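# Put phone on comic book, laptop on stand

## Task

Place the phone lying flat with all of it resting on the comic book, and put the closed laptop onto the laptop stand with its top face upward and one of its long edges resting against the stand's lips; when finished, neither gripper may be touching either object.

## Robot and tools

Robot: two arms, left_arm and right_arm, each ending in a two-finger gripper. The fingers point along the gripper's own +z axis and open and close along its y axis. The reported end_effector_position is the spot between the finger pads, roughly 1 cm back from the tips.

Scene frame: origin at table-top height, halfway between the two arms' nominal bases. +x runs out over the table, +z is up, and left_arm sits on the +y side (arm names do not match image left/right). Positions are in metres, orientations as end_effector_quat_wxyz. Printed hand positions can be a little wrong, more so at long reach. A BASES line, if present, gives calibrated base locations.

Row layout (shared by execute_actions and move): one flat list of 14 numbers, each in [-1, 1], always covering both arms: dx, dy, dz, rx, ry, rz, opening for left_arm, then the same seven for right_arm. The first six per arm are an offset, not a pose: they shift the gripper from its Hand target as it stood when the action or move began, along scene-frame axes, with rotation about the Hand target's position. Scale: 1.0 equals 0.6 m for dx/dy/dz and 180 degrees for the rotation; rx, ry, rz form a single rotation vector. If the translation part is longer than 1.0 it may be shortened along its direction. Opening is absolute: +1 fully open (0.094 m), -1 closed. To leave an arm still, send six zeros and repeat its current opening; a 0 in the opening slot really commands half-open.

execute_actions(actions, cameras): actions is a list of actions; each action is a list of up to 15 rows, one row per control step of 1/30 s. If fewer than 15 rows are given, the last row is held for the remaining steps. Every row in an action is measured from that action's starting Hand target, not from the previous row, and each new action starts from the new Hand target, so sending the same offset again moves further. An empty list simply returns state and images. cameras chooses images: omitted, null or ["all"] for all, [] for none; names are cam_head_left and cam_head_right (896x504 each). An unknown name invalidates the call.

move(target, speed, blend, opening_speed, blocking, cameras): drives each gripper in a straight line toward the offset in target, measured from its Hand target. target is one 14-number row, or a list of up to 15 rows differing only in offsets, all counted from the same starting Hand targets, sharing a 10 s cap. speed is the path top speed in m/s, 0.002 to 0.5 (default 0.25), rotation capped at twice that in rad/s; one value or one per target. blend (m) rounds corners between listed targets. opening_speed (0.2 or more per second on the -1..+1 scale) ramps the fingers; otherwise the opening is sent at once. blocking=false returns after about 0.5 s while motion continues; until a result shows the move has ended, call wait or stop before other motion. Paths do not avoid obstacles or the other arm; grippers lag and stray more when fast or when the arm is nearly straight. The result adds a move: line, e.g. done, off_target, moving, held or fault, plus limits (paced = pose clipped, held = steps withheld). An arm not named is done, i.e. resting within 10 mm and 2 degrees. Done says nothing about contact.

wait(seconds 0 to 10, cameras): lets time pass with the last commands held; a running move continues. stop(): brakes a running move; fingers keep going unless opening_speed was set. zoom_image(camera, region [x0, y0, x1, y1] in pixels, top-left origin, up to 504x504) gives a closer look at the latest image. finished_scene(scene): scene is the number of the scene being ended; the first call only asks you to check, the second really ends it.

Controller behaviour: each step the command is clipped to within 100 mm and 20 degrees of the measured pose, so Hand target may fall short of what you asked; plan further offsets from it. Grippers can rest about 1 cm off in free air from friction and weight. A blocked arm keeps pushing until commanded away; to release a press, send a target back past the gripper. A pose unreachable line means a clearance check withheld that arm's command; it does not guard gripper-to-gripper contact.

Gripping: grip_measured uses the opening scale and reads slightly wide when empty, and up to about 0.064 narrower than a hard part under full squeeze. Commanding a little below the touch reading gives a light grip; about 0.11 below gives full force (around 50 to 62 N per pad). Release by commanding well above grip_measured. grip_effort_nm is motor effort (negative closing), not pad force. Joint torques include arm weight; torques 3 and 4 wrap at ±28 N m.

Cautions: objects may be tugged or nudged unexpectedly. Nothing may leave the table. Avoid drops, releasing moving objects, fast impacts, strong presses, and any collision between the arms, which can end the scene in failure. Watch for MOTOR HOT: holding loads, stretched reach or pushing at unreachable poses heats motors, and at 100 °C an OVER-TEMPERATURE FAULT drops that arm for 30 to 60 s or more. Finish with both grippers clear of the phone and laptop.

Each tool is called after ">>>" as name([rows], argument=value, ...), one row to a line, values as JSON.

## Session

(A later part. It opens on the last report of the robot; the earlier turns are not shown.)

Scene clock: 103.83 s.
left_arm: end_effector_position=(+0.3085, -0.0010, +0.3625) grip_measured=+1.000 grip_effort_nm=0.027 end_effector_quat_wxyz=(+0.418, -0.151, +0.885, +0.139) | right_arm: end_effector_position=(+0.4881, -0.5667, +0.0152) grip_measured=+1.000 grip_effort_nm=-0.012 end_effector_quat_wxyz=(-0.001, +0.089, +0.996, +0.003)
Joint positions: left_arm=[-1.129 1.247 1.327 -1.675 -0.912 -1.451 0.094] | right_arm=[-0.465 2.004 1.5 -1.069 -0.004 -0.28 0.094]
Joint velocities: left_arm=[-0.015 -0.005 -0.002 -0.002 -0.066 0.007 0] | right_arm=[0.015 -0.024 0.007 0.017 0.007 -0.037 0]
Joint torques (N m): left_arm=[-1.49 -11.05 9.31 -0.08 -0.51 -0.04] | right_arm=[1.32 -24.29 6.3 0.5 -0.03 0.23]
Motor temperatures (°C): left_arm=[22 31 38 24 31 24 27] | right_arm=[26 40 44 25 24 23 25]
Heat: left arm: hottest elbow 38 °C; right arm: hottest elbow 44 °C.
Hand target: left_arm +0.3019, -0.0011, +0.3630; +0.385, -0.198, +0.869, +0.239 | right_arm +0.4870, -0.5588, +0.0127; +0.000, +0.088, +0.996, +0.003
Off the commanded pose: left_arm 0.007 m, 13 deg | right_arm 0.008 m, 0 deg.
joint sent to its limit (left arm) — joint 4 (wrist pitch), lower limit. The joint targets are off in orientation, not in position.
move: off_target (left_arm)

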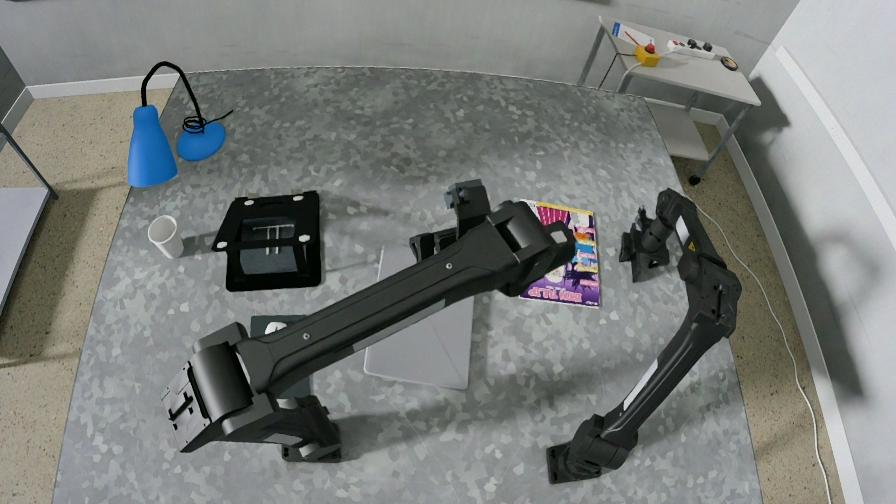

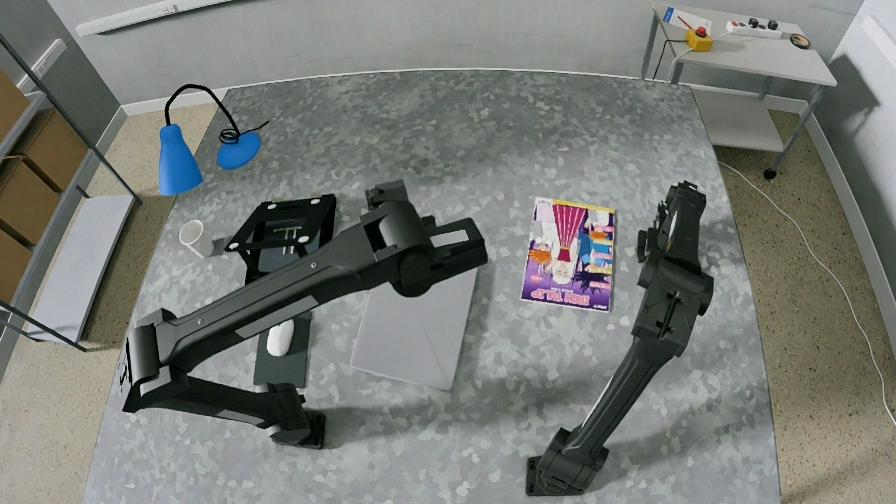

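>>> move(target=[0,0,0, 0,0,0, 1, 0.01,0,0.04,0,0,0,1], speed=0.06, cameras=[])

>>> move(target=[0,0,0, 0,0,0, 1, 0,0,0,0,0,0,-0.2], opening_speed=0.8, cameras=["cam_head_left"])

>>> zoom_image(camera="cam_head_left", region=[595, 180, 695, 290])

Scene clock: 109.17 s.
left_arm: end_effector_position=(+0.3085, -0.0010, +0.3625) grip_measured=+1.000 grip_effort_nm=0.022 end_effector_quat_wxyz=(+0.418, -0.151, +0.885, +0.139) | right_arm: end_effector_position=(+0.4816, -0.5591, +0.0160) grip_measured=+1.000 grip_effort_nm=-0.012 end_effector_quat_wxyz=(-0.018, +0.089, +0.996, +0.009)
Joint positions: left_arm=[-1.129 1.247 1.327 -1.675 -0.912 -1.451 0.094] | right_arm=[-0.458 2.003 1.5 -1.107 -0.005 -0.274 0.094]
Joint velocities: left_arm=[-0.015 0.005 -0.002 0.002 -0.037 -0.022 0] | right_arm=[0.005 -0.015 0.002 -0.012 -0.037 -0.081 0]
Joint torques (N m): left_arm=[-1.61 -11.46 9.36 -0.05 -0.44 -0.03] | right_arm=[1.26 -25 9.42 -0.24 -0.04 0.21]
Motor temperatures (°C): left_arm=[22 31 38 24 31 24 27] | right_arm=[26 40 43 25 24 23 25]
Heat: left arm: hottest elbow 38 °C; right arm: hottest elbow 43 °C.
Hand target: left_arm +0.3019, -0.0011, +0.3630; +0.385, -0.198, +0.869, +0.239 | right_arm +0.4933, -0.5587, +0.0366; +0.000, +0.088, +0.996, +0.003
Off the commanded pose: left_arm 0.007 m, 13 deg | right_arm 0.024 m, 2 deg.
joint sent to its limit (left arm) — joint 4 (wrist pitch), lower limit. The joint targets are off in orientation, not in position.
move: off_target (left_arm, right_arm)
No camera images: "cameras" was empty.

Scene clock: 111.03 s.
left_arm: end_effector_position=(+0.3085, -0.0010, +0.3625) grip_measured=+1.000 grip_effort_nm=0.022 end_effector_quat_wxyz=(+0.418, -0.151, +0.885, +0.139) | right_arm: end_effector_position=(+0.4824, -0.5595, +0.0204) grip_measured=-0.197 grip_effort_nm=-0.100 end_effector_quat_wxyz=(-0.014, +0.091, +0.996, +0.008)
Joint positions: left_arm=[-1.129 1.247 1.327 -1.675 -0.912 -1.451 0.094] | right_arm=[-0.458 1.995 1.5 -1.107 -0.004 -0.271 0.038]
Joint velocities: left_arm=[0.005 -0.024 0.002 0.007 -0.037 -0.051 0] | right_arm=[0.015 -0.005 -0.007 -0.002 0.022 -0.007 -0.002]
Joint torques (N m): left_arm=[-2.37 -10.7 9.32 0.2 -0.45 -0.07] | right_arm=[1.08 -23.71 9.32 -0.25 -0.03 0.2]
Motor temperatures (°C): left_arm=[22 31 38 24 31 24 27] | right_arm=[26 40 42 25 24 23 25]
Heat: left arm: hottest elbow 38 °C; right arm: hottest elbow 42 °C.
Hand target: left_arm +0.3019, -0.0011, +0.3630; +0.385, -0.198, +0.869, +0.239 | right_arm +0.4933, -0.5588, +0.0366; +0.000, +0.088, +0.996, +0.003
Off the commanded pose: left_arm 0.007 m, 13 deg | right_arm 0.020 m, 2 deg.
joint sent to its limit (left arm) — joint 4 (wrist pitch), lower limit. The joint targets are off in orientation, not in position.
move: off_target (left_arm, right_arm)
Images, in order (width x height): cam_head_left 896x504.

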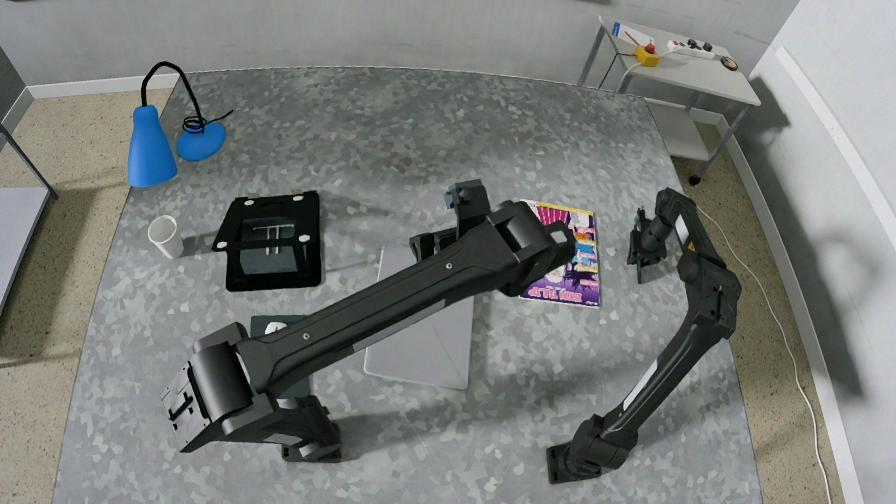

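Scaled by 4.582.

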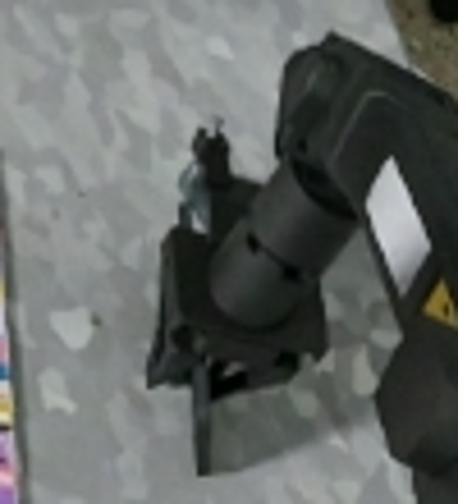

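>>> move(target=[0,0,0, 0,0,0, 1, 0.0,0,0.06,0,0,0,-0.2], speed=0.06, cameras=["cam_head_left"])

>>> zoom_image(camera="cam_head_left", region=[595, 180, 695, 290])

Scene clock: 116.00 s.
left_arm: end_effector_position=(+0.3085, -0.0010, +0.3625) grip_measured=+1.000 grip_effort_nm=0.017 end_effector_quat_wxyz=(+0.418, -0.151, +0.885, +0.139) | right_arm: end_effector_position=(+0.4715, -0.5541, +0.0450) grip_measured=-0.199 grip_effort_nm=-0.085 end_effector_quat_wxyz=(-0.029, +0.091, +0.995, +0.014)
Joint positions: left_arm=[-1.129 1.247 1.327 -1.675 -0.912 -1.451 0.094] | right_arm=[-0.458 1.956 1.508 -1.187 -0.005 -0.271 0.038]
Joint velocities: left_arm=[0.005 -0.005 -0.007 -0.002 0.007 -0.022 0] | right_arm=[-0.005 0.015 -0.002 -0.007 -0.066 -0.037 0.001]
Joint torques (N m): left_arm=[-2.32 -11.16 9.26 0.06 -0.48 -0.04] | right_arm=[1.14 -24.23 11.69 -0.27 -0.05 0.2]
Motor temperatures (°C): left_arm=[22 31 38 24 31 24 27] | right_arm=[26 40 42 25 24 23 25]
Heat: left arm: hottest elbow 38 °C; right arm: hottest elbow 42 °C.
Hand target: left_arm +0.3019, -0.0011, +0.3630; +0.385, -0.198, +0.869, +0.239 | right_arm +0.4938, -0.5585, +0.0726; +0.000, +0.088, +0.996, +0.003
Off the commanded pose: left_arm 0.007 m, 13 deg | right_arm 0.035 m, 4 deg.
joint sent to its limit (left arm) — joint 4 (wrist pitch), lower limit. The joint targets are off in orientation, not in position.
move: off_target (left_arm, right_arm)
Images, in order (width x height): cam_head_left 896x504.

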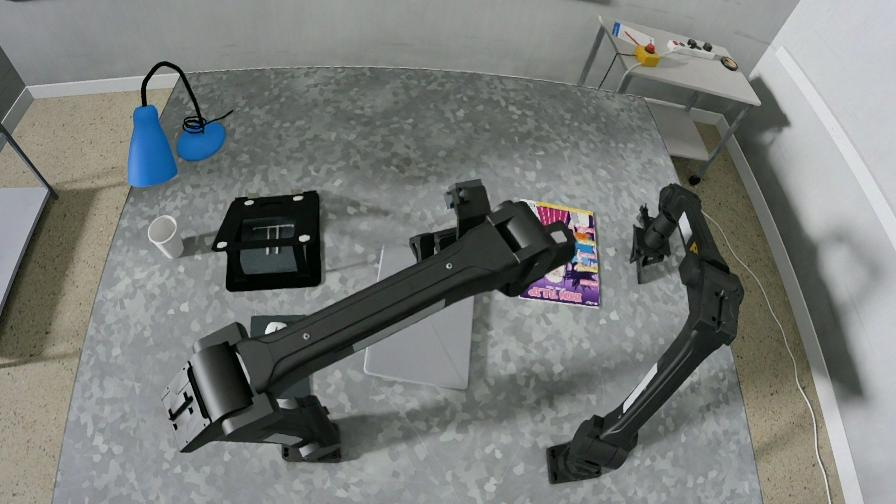

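Scaled by 4.582.

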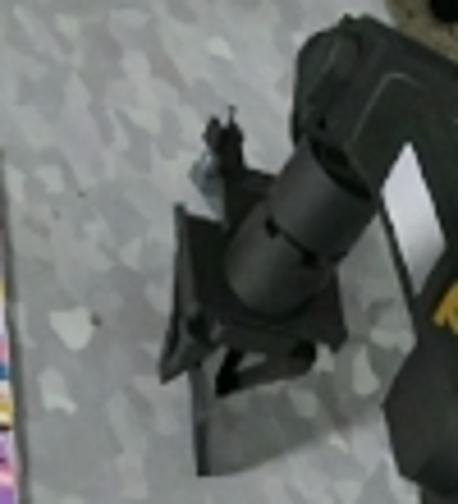

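>>> move(target=[0,0,0, 0,0,0, 1, 0.05,-0.008,0,0,0,0,-0.2], speed=0.06, cameras=["cam_head_left"])

>>> zoom_image(camera="cam_head_left", region=[595, 180, 695, 290])

Scene clock: 119.87 s.
left_arm: end_effector_position=(+0.3085, -0.0010, +0.3625) grip_measured=+1.000 grip_effort_nm=0.022 end_effector_quat_wxyz=(+0.418, -0.151, +0.885, +0.139) | right_arm: end_effector_position=(+0.5059, -0.5620, +0.0744) grip_measured=-0.199 grip_effort_nm=-0.081 end_effector_quat_wxyz=(-0.003, +0.090, +0.996, +0.004)
Joint positions: left_arm=[-1.129 1.247 1.327 -1.675 -0.912 -1.451 0.094] | right_arm=[-0.444 1.976 1.625 -1.228 -0.006 -0.259 0.038]
Joint velocities: left_arm=[-0.005 -0.005 0.002 -0.002 0.037 0.051 0] | right_arm=[-0.005 0.005 -0.002 -0.012 -0.022 -0.007 0.001]
Joint torques (N m): left_arm=[-2.9 -11.05 9.29 -0.08 -0.44 -0.02] | right_arm=[1.26 -20.19 12.37 -0.21 -0.01 0.23]
Motor temperatures (°C): left_arm=[22 30 38 24 31 24 27] | right_arm=[26 41 43 25 24 23 25]
Heat: left arm: hottest elbow 38 °C; right arm: hottest elbow 43 °C.
Hand target: left_arm +0.3019, -0.0011, +0.3630; +0.385, -0.198, +0.869, +0.239 | right_arm +0.5238, -0.5636, +0.0722; +0.000, +0.089, +0.996, +0.003
Off the commanded pose: left_arm 0.007 m, 13 deg | right_arm 0.018 m, 0 deg.
joint sent to its limit (left arm) — joint 4 (wrist pitch), lower limit. The joint targets are off in orientation, not in position.
move: off_target (left_arm, right_arm)
Images, in order (width x height): cam_head_left 896x504.

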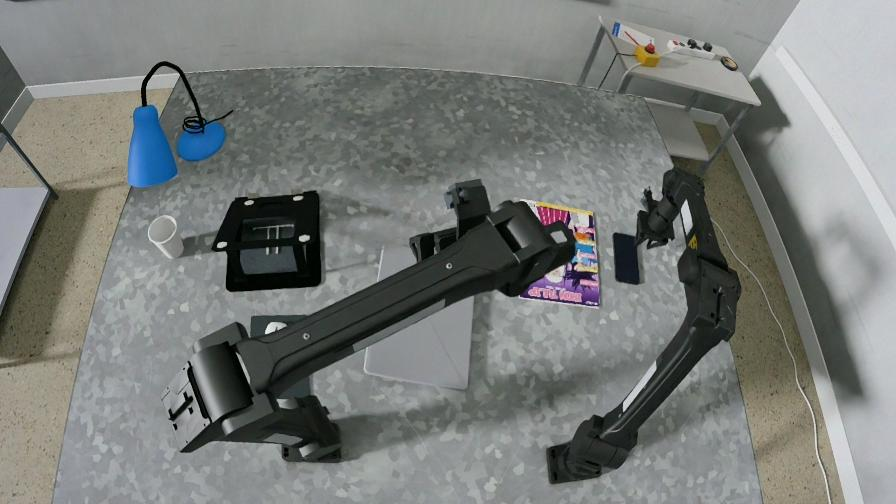

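Scaled by 4.582.

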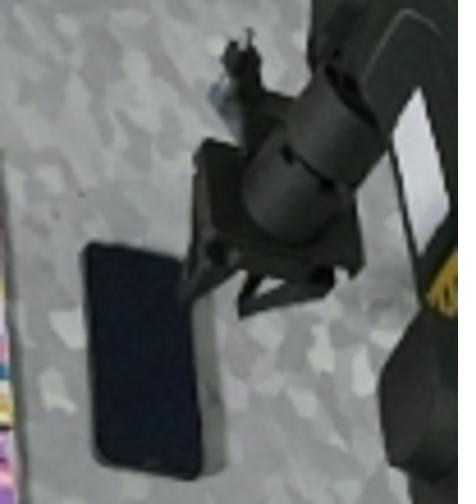

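>>> move(target=[0,0,0, 0,0,0, 1, 0,0.045,0.01,0,0,0.036,1], speed=0.1, opening_speed=1.0, cameras=["cam_head_left","cam_head_right"])

>>> zoom_image(camera="cam_head_left", region=[595, 180, 695, 290])

Scene clock: 130.90 s.
left_arm: end_effector_position=(+0.3085, -0.0010, +0.3625) grip_measured=+1.000 grip_effort_nm=0.022 end_effector_quat_wxyz=(+0.418, -0.151, +0.885, +0.139) | right_arm: end_effector_position=(+0.5159, -0.5391, +0.0744) grip_measured=+0.998 grip_effort_nm=0.071 end_effector_quat_wxyz=(-0.003, +0.041, +0.999, +0.004)
Joint positions: left_arm=[-1.129 1.247 1.327 -1.675 -0.912 -1.451 0.094] | right_arm=[-0.402 1.976 1.625 -1.229 -0.006 -0.316 0.094]
Joint velocities: left_arm=[-0.015 -0.005 0.002 -0.012 0.022 -0.007 0] | right_arm=[-0.015 -0.015 -0.027 0.007 -0.037 -0.051 0]
Joint torques (N m): left_arm=[-1.79 -11.34 9.39 0.1 -0.47 -0.03] | right_arm=[1.2 -22.77 9.99 -0.25 0 0.08]
Motor temperatures (°C): left_arm=[22 30 38 24 31 24 27] | right_arm=[26 41 44 25 24 23 25]
Heat: left arm: hottest elbow 38 °C; right arm: hottest elbow 44 °C.
Hand target: left_arm +0.3019, -0.0011, +0.3630; +0.385, -0.198, +0.869, +0.239 | right_arm +0.5242, -0.5364, +0.0779; -0.001, +0.032, +0.999, +0.003
Off the commanded pose: left_arm 0.007 m, 13 deg | right_arm 0.009 m, 1 deg.
joint sent to its limit (left arm) — joint 4 (wrist pitch), lower limit. The joint targets are off in orientation, not in position.
move: off_target (left_arm)

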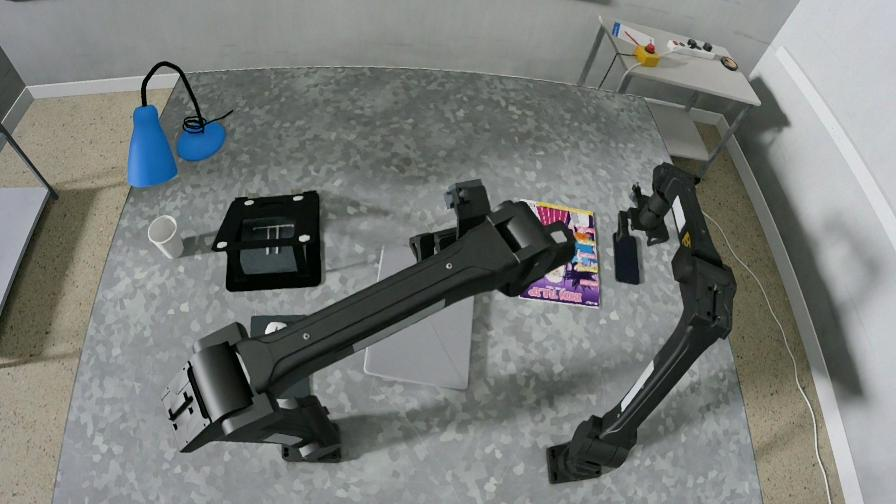

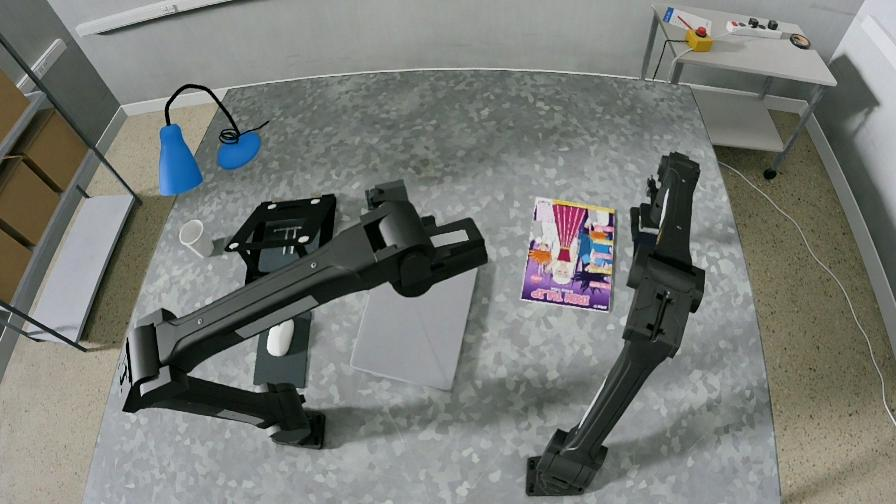

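Scaled by 4.582.

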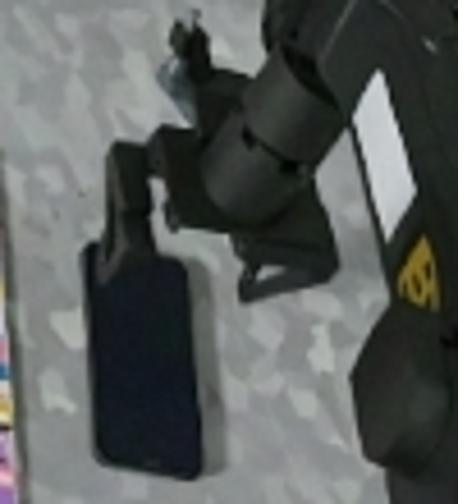

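>>> move([
  [0,0,0, 0,0,0, 1, 0,-0.025,0,0,0,0,1],
  [0,0,0, 0,0,0, 1, 0,-0.025,-0.09,0,0,0,1],
], speed=0.06, cameras=["cam_head_left"])

>>> zoom_image(camera="cam_head_left", region=[595, 180, 695, 290])

Scene clock: 135.70 s.
left_arm: end_effector_position=(+0.3085, -0.0010, +0.3625) grip_measured=+1.000 grip_effort_nm=0.022 end_effector_quat_wxyz=(+0.418, -0.151, +0.885, +0.139) | right_arm: end_effector_position=(+0.5306, -0.5465, +0.0521) grip_measured=+0.999 grip_effort_nm=0.066 end_effector_quat_wxyz=(+0.018, +0.029, +0.999, -0.004)
Joint positions: left_arm=[-1.129 1.247 1.327 -1.675 -0.912 -1.451 0.094] | right_arm=[-0.404 2.011 1.618 -1.141 -0.006 -0.34 0.094]
Joint velocities: left_arm=[0.005 -0.015 0.007 -0.017 -0.022 0.022 0] | right_arm=[-0.005 -0.005 -0.002 -0.022 0.081 -0.037 -0.001]
Joint torques (N m): left_arm=[-2.02 -10.4 9.39 -0.05 -0.46 -0.1] | right_arm=[-0.44 -20.84 7.23 0.35 -0.01 0.09]
Motor temperatures (°C): left_arm=[22 30 38 24 31 24 27] | right_arm=[26 41 44 25 24 23 25]
Heat: left arm: hottest elbow 38 °C; right arm: hottest elbow 44 °C.
Hand target: left_arm +0.3019, -0.0011, +0.3630; +0.385, -0.198, +0.869, +0.239 | right_arm +0.5231, -0.5519, +0.0240; -0.001, +0.032, +0.999, +0.003
Off the commanded pose: left_arm 0.007 m, 13 deg | right_arm 0.029 m, 2 deg.
joint sent to its limit (left arm) — joint 4 (wrist pitch), lower limit. The joint targets are off in orientation, not in position.
move: off_target (left_arm, right_arm)
Images, in order (width x height): cam_head_left 896x504.

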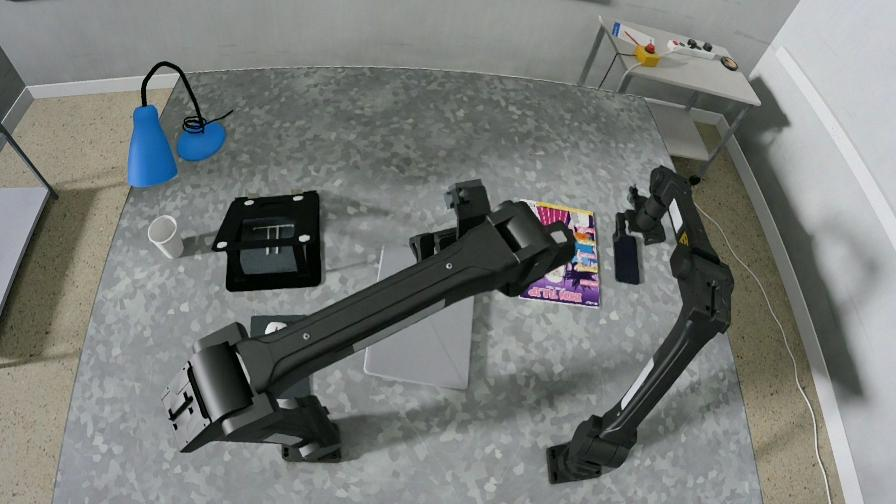

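Scaled by 4.582.

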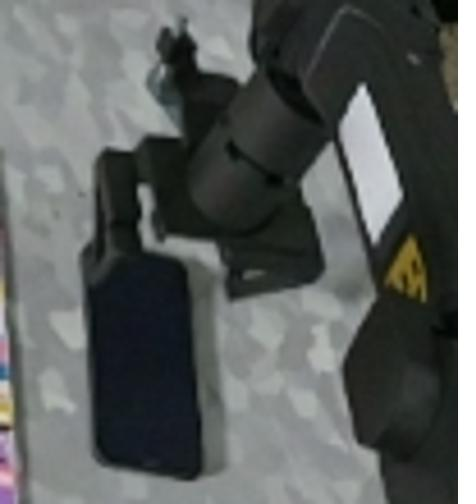

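>>> move(target=[0,0,0, 0,0,0, 1, -0.03,-0.03,-0.012,0,0,0,1], speed=0.06, cameras=["cam_head_left"])

>>> zoom_image(camera="cam_head_left", region=[595, 180, 695, 290])

Scene clock: 139.27 s.
left_arm: end_effector_position=(+0.3085, -0.0010, +0.3625) grip_measured=+1.000 grip_effort_nm=0.022 end_effector_quat_wxyz=(+0.418, -0.151, +0.885, +0.139) | right_arm: end_effector_position=(+0.5117, -0.5680, +0.0383) grip_measured=+0.999 grip_effort_nm=0.061 end_effector_quat_wxyz=(+0.013, +0.032, +0.999, -0.003)
Joint positions: left_arm=[-1.129 1.247 1.327 -1.675 -0.912 -1.451 0.094] | right_arm=[-0.449 2.011 1.579 -1.112 -0.006 -0.379 0.094]
Joint velocities: left_arm=[-0.005 -0.015 -0.007 -0.007 0.051 -0.022 0] | right_arm=[0.005 -0.005 0.002 -0.002 0.022 -0.066 -0.001]
Joint torques (N m): left_arm=[-2.55 -10.87 9.29 0.29 -0.45 -0.05] | right_arm=[-0.03 -21.71 6.91 0.49 0 0.04]
Motor temperatures (°C): left_arm=[22 30 38 24 31 24 27] | right_arm=[26 42 43 25 24 23 25]
Heat: left arm: hottest elbow 38 °C; right arm: hottest elbow 43 °C.
Hand target: left_arm +0.3019, -0.0011, +0.3630; +0.385, -0.198, +0.869, +0.239 | right_arm +0.5048, -0.5699, +0.0172; -0.001, +0.032, +0.999, +0.003
Off the commanded pose: left_arm 0.007 m, 13 deg | right_arm 0.023 m, 2 deg.
joint sent to its limit (left arm) — joint 4 (wrist pitch), lower limit. The joint targets are off in orientation, not in position.
move: off_target (left_arm, right_arm)
Images, in order (width x height): cam_head_left 896x504.

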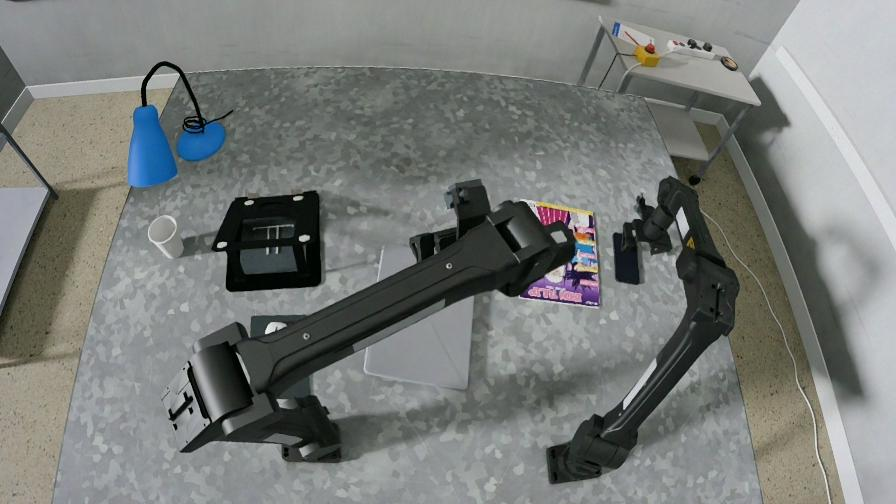

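Scaled by 4.582.

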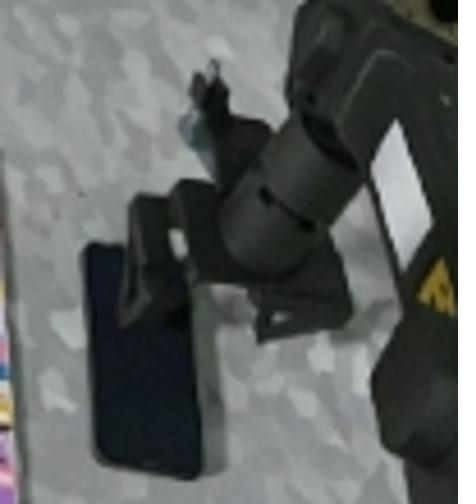

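>>> move(target=[0,0,0, 0,0,0, 1, 0,0.043,0.025,0,0,0,1], speed=0.06, cameras=["cam_head_left"])

>>> zoom_image(camera="cam_head_left", region=[595, 180, 695, 290])

Scene clock: 143.33 s.
left_arm: end_effector_position=(+0.3085, -0.0010, +0.3625) grip_measured=+1.000 grip_effort_nm=0.022 end_effector_quat_wxyz=(+0.418, -0.151, +0.885, +0.139) | right_arm: end_effector_position=(+0.5087, -0.5511, +0.0299) grip_measured=+0.999 grip_effort_nm=0.066 end_effector_quat_wxyz=(+0.002, +0.032, +0.999, +0.002)
Joint positions: left_arm=[-1.129 1.247 1.327 -1.675 -0.912 -1.451 0.094] | right_arm=[-0.426 2.011 1.555 -1.111 -0.006 -0.356 0.094]
Joint velocities: left_arm=[-0.005 -0.005 -0.012 -0.007 0.037 -0.007 0] | right_arm=[-0.024 0.005 0.007 0.007 -0.051 -0.007 -0.001]
Joint torques (N m): left_arm=[-2.43 -10.7 9.11 -0.01 -0.47 -0.04] | right_arm=[1.2 -24.64 6.75 -0.03 0 0.23]
Motor temperatures (°C): left_arm=[22 30 38 24 31 24 27] | right_arm=[26 42 43 25 24 23 25]
Heat: left arm: hottest elbow 38 °C; right arm: hottest elbow 43 °C.
Hand target: left_arm +0.3019, -0.0011, +0.3630; +0.385, -0.198, +0.869, +0.239 | right_arm +0.5053, -0.5438, +0.0320; -0.001, +0.032, +0.999, +0.003
Off the commanded pose: left_arm 0.007 m, 13 deg | right_arm 0.008 m, 0 deg.
joint sent to its limit (left arm) — joint 4 (wrist pitch), lower limit. The joint targets are off in orientation, not in position.
move: off_target (left_arm)
Images, in order (width x height): cam_head_left 896x504.

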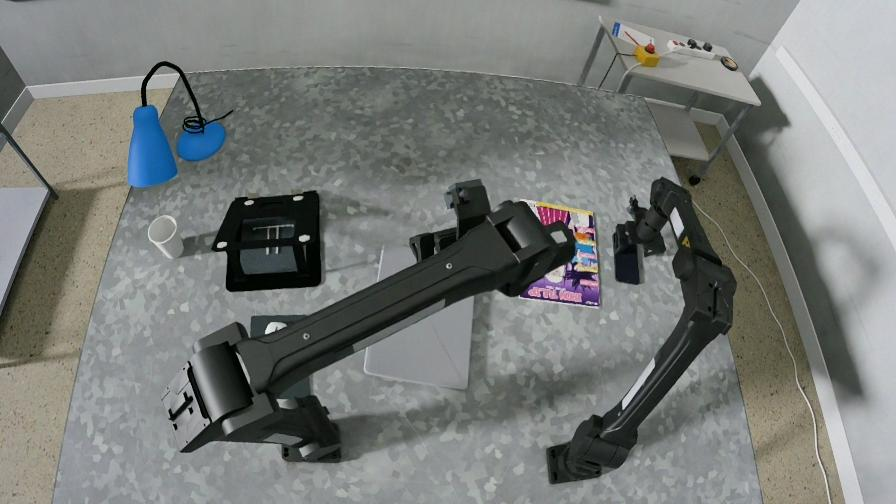

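Scaled by 4.582.

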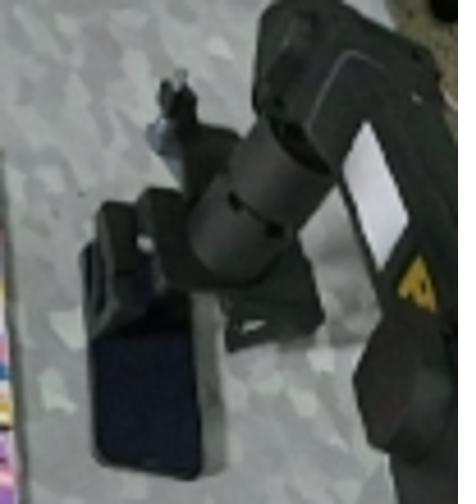

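>>> move(target=[0,0,0, 0,0,0, 1, 0,0.0,-0.03,0,0,0,1], speed=0.04, cameras=["cam_head_left"])

>>> zoom_image(camera="cam_head_left", region=[595, 180, 695, 290])

Scene clock: 149.03 s.
left_arm: end_effector_position=(+0.3085, -0.0010, +0.3625) grip_measured=+1.000 grip_effort_nm=0.017 end_effector_quat_wxyz=(+0.418, -0.151, +0.885, +0.139) | right_arm: end_effector_position=(+0.5070, -0.5504, +0.0238) grip_measured=+0.999 grip_effort_nm=0.071 end_effector_quat_wxyz=(+0.005, +0.033, +0.999, +0.001)
Joint positions: left_arm=[-1.129 1.247 1.327 -1.675 -0.912 -1.451 0.094] | right_arm=[-0.426 2.011 1.537 -1.089 -0.006 -0.355 0.094]
Joint velocities: left_arm=[-0.005 -0.015 -0.012 -0.017 0.037 0.022 0] | right_arm=[-0.034 -0.015 0.017 -0.002 -0.066 0.007 0]
Joint torques (N m): left_arm=[-2.9 -9.76 9.39 0.1 -0.44 -0.04] | right_arm=[1.14 -22.89 6.68 0.54 0 0.22]
Motor temperatures (°C): left_arm=[22 30 38 24 31 24 27] | right_arm=[26 44 42 25 24 23 25]
Heat: left arm: hottest elbow 38 °C; right arm: hottest shoulder 44 °C.
Hand target: left_arm +0.3019, -0.0011, +0.3630; +0.385, -0.198, +0.869, +0.239 | right_arm +0.5050, -0.5440, +0.0140; -0.001, +0.032, +0.999, +0.003
Off the commanded pose: left_arm 0.007 m, 13 deg | right_arm 0.012 m, 1 deg.
joint sent to its limit (left arm) — joint 4 (wrist pitch), lower limit. The joint targets are off in orientation, not in position.
move: off_target (left_arm, right_arm)
Images, in order (width x height): cam_head_left 896x504.

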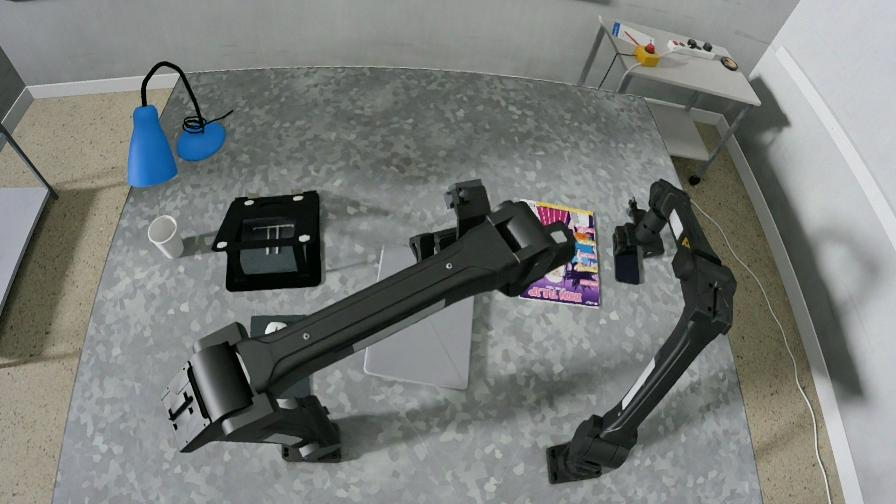

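Scaled by 4.582.

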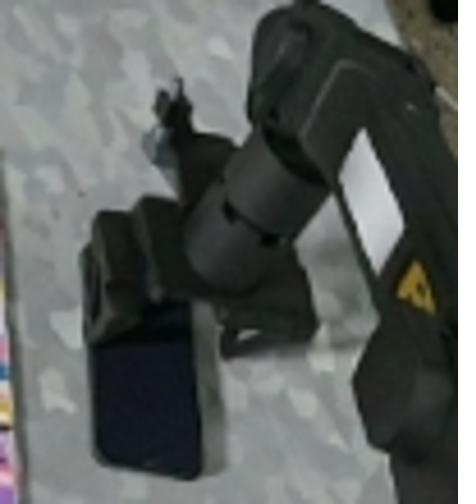

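>>> move(target=[0,0,0, 0,0,0, 1, 0,0.015,-0.012,0,0,0,1], speed=0.04, cameras=["cam_head_left"])

>>> zoom_image(camera="cam_head_left", region=[595, 210, 665, 290])

Scene clock: 152.40 s.
left_arm: end_effector_position=(+0.3085, -0.0010, +0.3625) grip_measured=+1.000 grip_effort_nm=0.027 end_effector_quat_wxyz=(+0.418, -0.151, +0.885, +0.139) | right_arm: end_effector_position=(+0.5063, -0.5430, +0.0168) grip_measured=+0.999 grip_effort_nm=0.061 end_effector_quat_wxyz=(+0.005, +0.034, +0.999, +0.001)
Joint positions: left_arm=[-1.129 1.247 1.327 -1.675 -0.912 -1.451 0.094] | right_arm=[-0.415 2.011 1.516 -1.068 -0.006 -0.342 0.094]
Joint velocities: left_arm=[-0.015 0.015 0.007 -0.002 0.022 0.022 0] | right_arm=[0.005 -0.024 0.007 -0.007 0.007 -0.066 0.001]
Joint torques (N m): left_arm=[-3.08 -10.64 9.31 -0.01 -0.52 -0.1] | right_arm=[1.38 -22.65 6.6 0.51 -0.01 0.18]
Motor temperatures (°C): left_arm=[22 30 38 24 31 24 27] | right_arm=[26 44 42 25 24 23 25]
Heat: left arm: hottest elbow 38 °C; right arm: hottest shoulder 44 °C.
Hand target: left_arm +0.3019, -0.0011, +0.3630; +0.385, -0.198, +0.869, +0.239 | right_arm +0.5049, -0.5350, +0.0067; -0.001, +0.032, +0.999, +0.003
Off the commanded pose: left_arm 0.007 m, 13 deg | right_arm 0.013 m, 1 deg.
joint sent to its limit (left arm) — joint 4 (wrist pitch), lower limit. The joint targets are off in orientation, not in position.
move: off_target (left_arm, right_arm)
Images, in order (width x height): cam_head_left 896x504.

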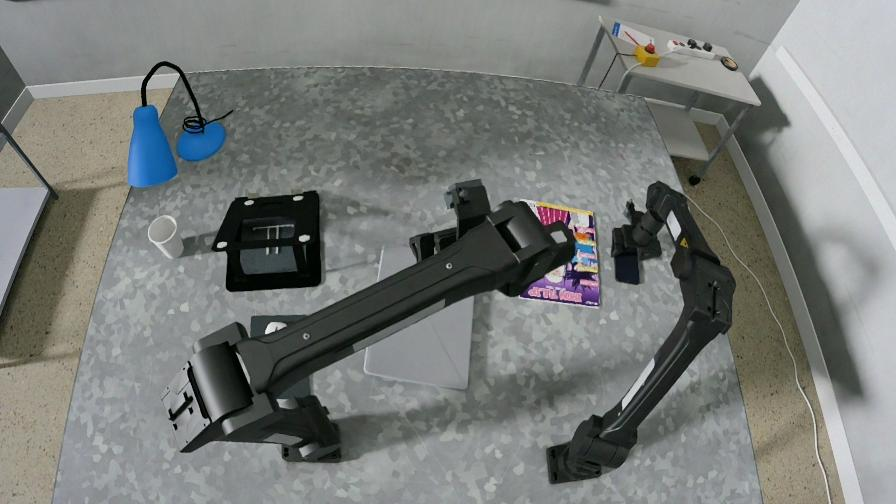

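Scaled by 6.300.

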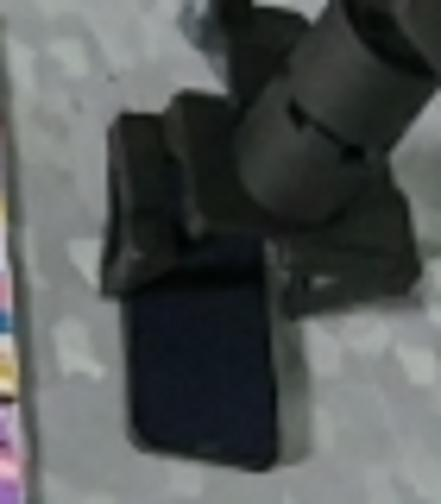

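>>> move(target=[0,0,0, 0,0,0, 1, 0,0,0,0,0,0,0.1], opening_speed=0.5, cameras=["cam_head_left"])

>>> zoom_image(camera="cam_head_left", region=[595, 210, 665, 290])

Scene clock: 156.73 s.
left_arm: end_effector_position=(+0.3085, -0.0010, +0.3625) grip_measured=+1.000 grip_effort_nm=0.022 end_effector_quat_wxyz=(+0.418, -0.151, +0.885, +0.139) | right_arm: end_effector_position=(+0.5067, -0.5422, +0.0168) grip_measured=+0.505 grip_effort_nm=-1.033 end_effector_quat_wxyz=(+0.005, +0.034, +0.999, +0.001)
Joint positions: left_arm=[-1.129 1.247 1.327 -1.675 -0.912 -1.451 0.094] | right_arm=[-0.413 2.011 1.516 -1.068 -0.006 -0.34 0.071]
Joint velocities: left_arm=[0.024 0.005 -0.007 -0.012 0.051 -0.037 0] | right_arm=[0.005 -0.015 -0.007 0.002 -0.022 -0.037 -0.001]
Joint torques (N m): left_arm=[-1.73 -10.58 9.33 0.16 -0.51 -0.05] | right_arm=[1.26 -22.65 6.65 0.53 0.02 0.22]
Motor temperatures (°C): left_arm=[22 30 38 24 31 24 27] | right_arm=[26 45 42 25 24 23 25]
Heat: left arm: hottest elbow 38 °C; right arm: hottest shoulder 45 °C.
Hand target: left_arm +0.3019, -0.0011, +0.3630; +0.385, -0.198, +0.869, +0.239 | right_arm +0.5049, -0.5350, +0.0067; -0.001, +0.032, +0.999, +0.003
Off the commanded pose: left_arm 0.007 m, 13 deg | right_arm 0.012 m, 1 deg.
joint sent to its limit (left arm) — joint 4 (wrist pitch), lower limit. The joint targets are off in orientation, not in position.
move: off_target (left_arm, right_arm)
Images, in order (width x height): cam_head_left 896x504.

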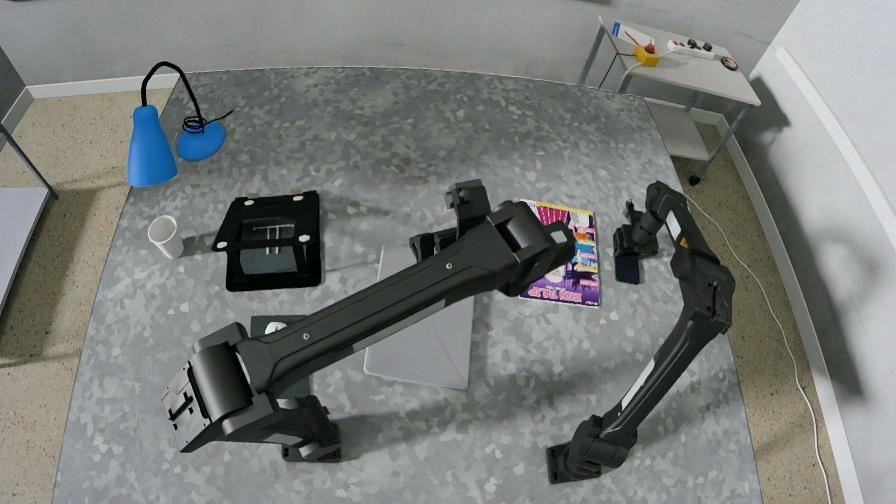

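Scaled by 6.300.

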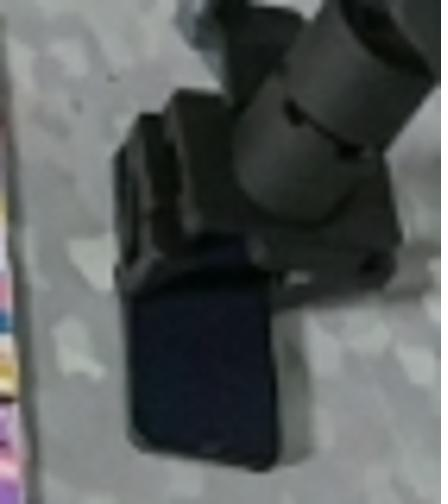

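>>> move([
  [0,0,0, 0,0,0, 1, 0,0,0.1,0,0,0,0.1],
  [0,0,0, 0,0,0, 1, -0.015,0.29,0.1,0,0,0,0.1],
], speed=0.1, cameras=["cam_head_left","cam_head_right"])

>>> zoom_image(camera="cam_head_left", region=[500, 190, 640, 320])

>>> zoom_image(camera="cam_head_right", region=[500, 190, 640, 320])

Scene clock: 163.97 s.
left_arm: end_effector_position=(+0.3085, -0.0010, +0.3625) grip_measured=+1.000 grip_effort_nm=0.022 end_effector_quat_wxyz=(+0.418, -0.151, +0.885, +0.139) | right_arm: end_effector_position=(+0.4971, -0.3627, +0.0517) grip_measured=+0.505 grip_effort_nm=-1.033 end_effector_quat_wxyz=(-0.019, +0.031, +0.999, +0.005)
Joint positions: left_arm=[-1.129 1.247 1.327 -1.675 -0.912 -1.451 0.094] | right_arm=[-0.104 1.87 1.394 -1.134 -0.008 -0.037 0.071]
Joint velocities: left_arm=[0.015 0.005 -0.002 -0.012 0.051 0.037 0] | right_arm=[0.005 -0.005 0.007 0.017 -0.022 -0.007 -0.001]
Joint torques (N m): left_arm=[-1.9 -11.11 9.16 0.12 -0.48 -0.06] | right_arm=[0.91 -23.71 7.02 0.38 0.03 0.21]
Motor temperatures (°C): left_arm=[22 30 38 24 31 24 27] | right_arm=[26 45 41 25 24 23 26]
Heat: left arm: hottest elbow 38 °C; right arm: hottest shoulder 45 °C.
Hand target: left_arm +0.3019, -0.0011, +0.3630; +0.385, -0.198, +0.869, +0.239 | right_arm +0.4984, -0.3597, +0.0651; -0.003, +0.032, +0.999, +0.004
Off the commanded pose: left_arm 0.007 m, 13 deg | right_arm 0.015 m, 2 deg.
joint sent to its limit (left arm) — joint 4 (wrist pitch), lower limit. The joint targets are off in orientation, not in position.
move: off_target (left_arm, right_arm)

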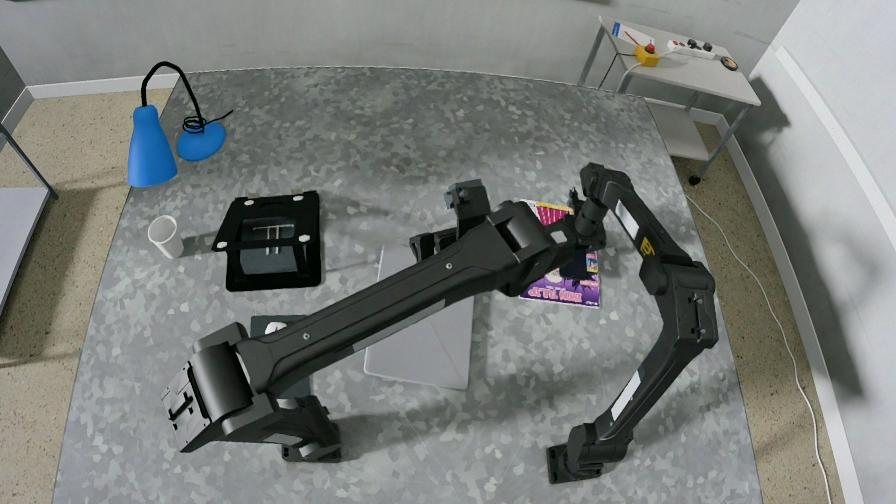

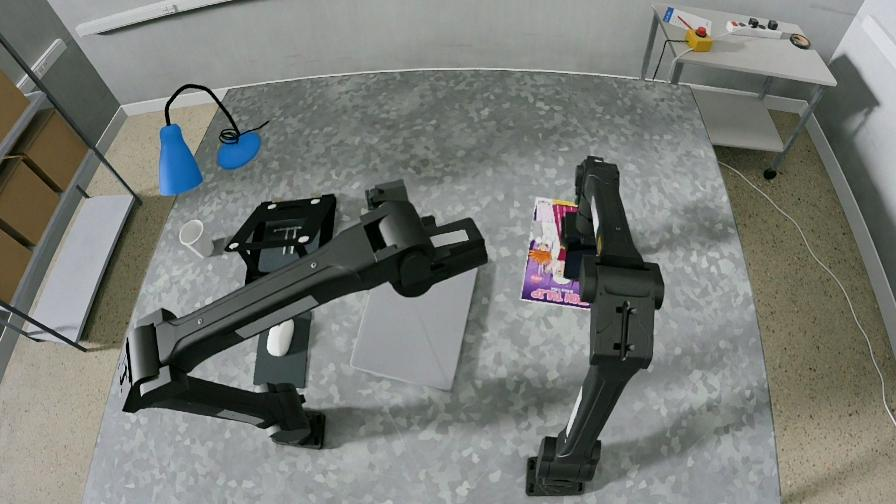

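Scaled by 3.600.

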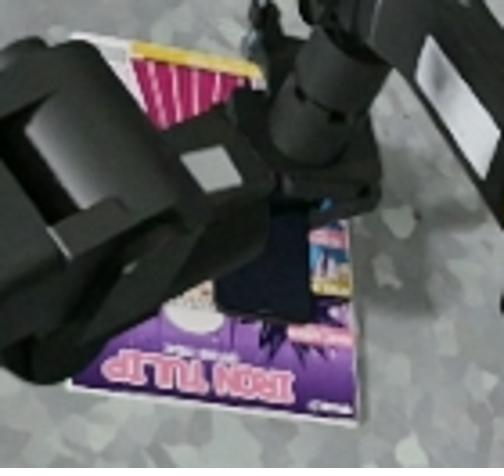

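Scaled by 3.600.

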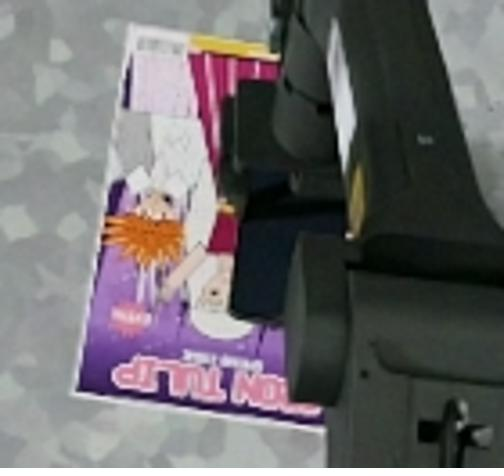

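>>> move(target=[0,0,0, 0,0,0, 1, 0.035,0.05,0,0,0,0,0.1], speed=0.08, cameras=[])

>>> move(target=[0,0,0, 0,0,0, 1, 0,0,-0.04,0,0,0,0.1], speed=0.04, cameras=["cam_head_left","cam_head_right"])

>>> zoom_image(camera="cam_head_left", region=[500, 190, 640, 320])

>>> zoom_image(camera="cam_head_right", region=[500, 190, 640, 320])

Scene clock: 170.63 s.
left_arm: end_effector_position=(+0.3085, -0.0010, +0.3625) grip_measured=+1.000 grip_effort_nm=0.022 end_effector_quat_wxyz=(+0.418, -0.151, +0.885, +0.139) | right_arm: end_effector_position=(+0.4993, -0.3319, +0.0517) grip_measured=+0.505 grip_effort_nm=-1.038 end_effector_quat_wxyz=(-0.020, +0.031, +0.999, +0.004)
Joint positions: left_arm=[-1.129 1.247 1.327 -1.675 -0.912 -1.451 0.094] | right_arm=[-0.046 1.87 1.394 -1.134 -0.009 0.021 0.071]
Joint velocities: left_arm=[-0.015 -0.015 0.007 -0.012 -0.022 0.051 0] | right_arm=[-0.015 -0.005 0.002 -0.002 0.066 0.022 0]
Joint torques (N m): left_arm=[-2.2 -11.34 9.26 0.18 -0.46 -0.03] | right_arm=[0.97 -20.13 11.69 -0.31 0.02 0.19]
Motor temperatures (°C): left_arm=[22 30 38 24 30 24 27] | right_arm=[26 44 41 25 24 23 26]
Heat: left arm: hottest elbow 38 °C; right arm: hottest shoulder 44 °C.
Hand target: left_arm +0.3019, -0.0011, +0.3630; +0.385, -0.198, +0.869, +0.239 | right_arm +0.5196, -0.3296, +0.0645; -0.003, +0.032, +0.999, +0.004
Off the commanded pose: left_arm 0.007 m, 13 deg | right_arm 0.024 m, 2 deg.
joint sent to its limit (left arm) — joint 4 (wrist pitch), lower limit. The joint targets are off in orientation, not in position.
move: off_target (left_arm, right_arm)
No camera images: "cameras" was empty.

Scene clock: 171.77 s.
left_arm: end_effector_position=(+0.3085, -0.0010, +0.3625) grip_measured=+1.000 grip_effort_nm=0.022 end_effector_quat_wxyz=(+0.418, -0.151, +0.885, +0.139) | right_arm: end_effector_position=(+0.5063, -0.3322, +0.0441) grip_measured=+0.505 grip_effort_nm=-1.038 end_effector_quat_wxyz=(-0.010, +0.031, +0.999, +0.004)
Joint positions: left_arm=[-1.129 1.247 1.327 -1.675 -0.912 -1.451 0.094] | right_arm=[-0.046 1.884 1.394 -1.101 -0.009 0.021 0.071]
Joint velocities: left_arm=[-0.005 -0.015 0.002 -0.002 0.007 0.037 0] | right_arm=[-0.015 -0.005 0.012 -0.002 -0.007 -0.051 0]
Joint torques (N m): left_arm=[-1.85 -11.22 9.11 0.14 -0.53 -0.07] | right_arm=[0.97 -19.31 9.81 0.43 0.04 0.22]
Motor temperatures (°C): left_arm=[22 30 38 23 30 24 27] | right_arm=[26 44 41 25 24 23 26]
Heat: left arm: hottest elbow 38 °C; right arm: hottest shoulder 44 °C.
Hand target: left_arm +0.3019, -0.0011, +0.3630; +0.385, -0.198, +0.869, +0.239 | right_arm +0.5194, -0.3300, +0.0405; -0.003, +0.032, +0.999, +0.004
Off the commanded pose: left_arm 0.007 m, 13 deg | right_arm 0.014 m, 1 deg.
joint sent to its limit (left arm) — joint 4 (wrist pitch), lower limit. The joint targets are off in orientation, not in position.
move: off_target (left_arm, right_arm)

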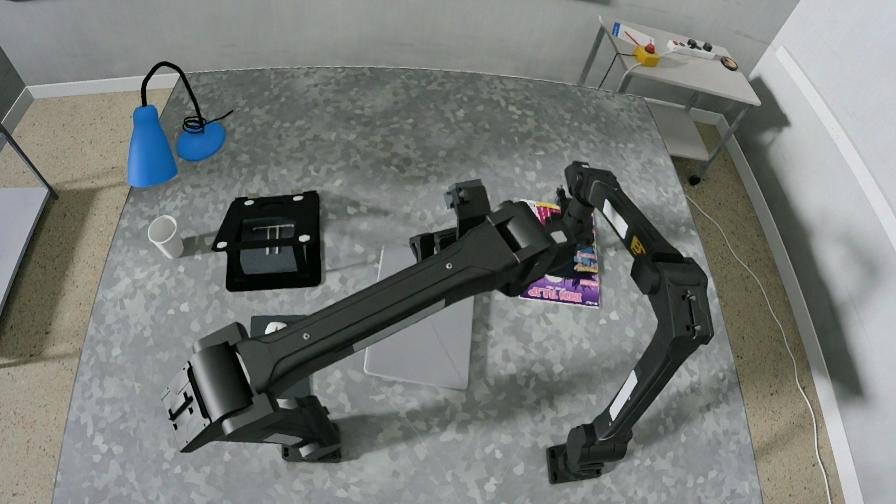

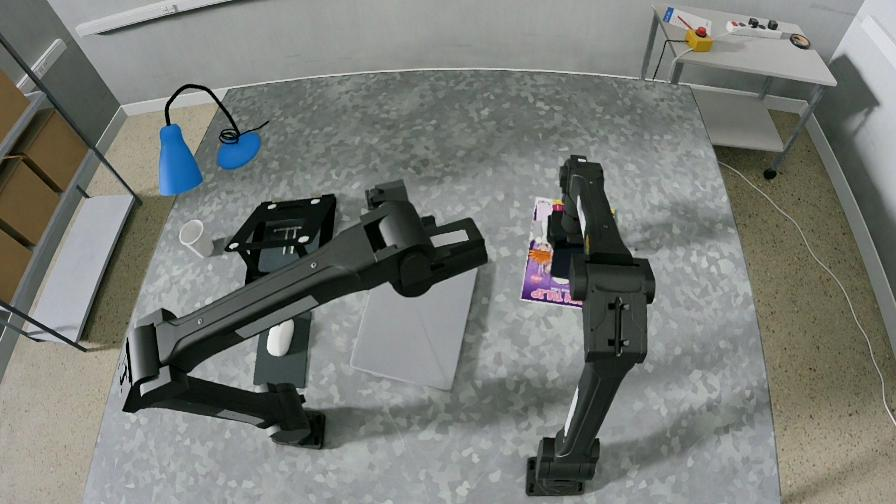

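Scaled by 3.600.

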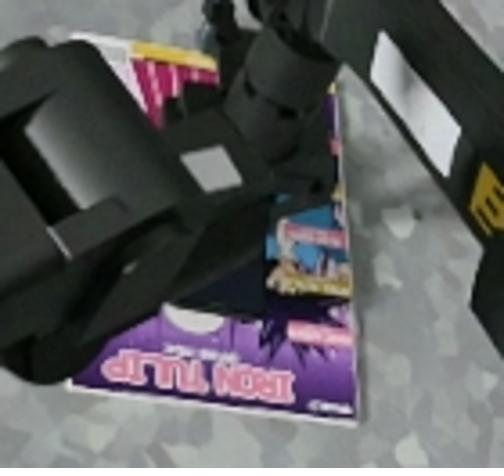

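Scaled by 3.600.

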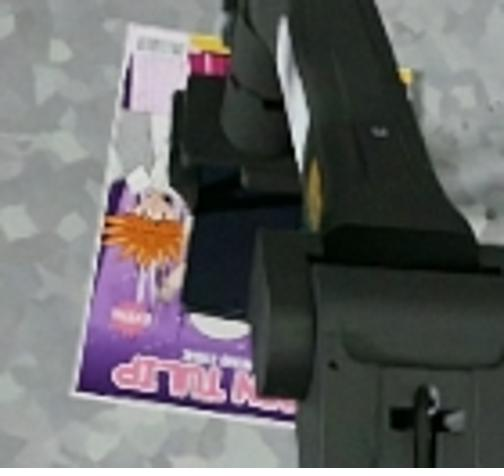

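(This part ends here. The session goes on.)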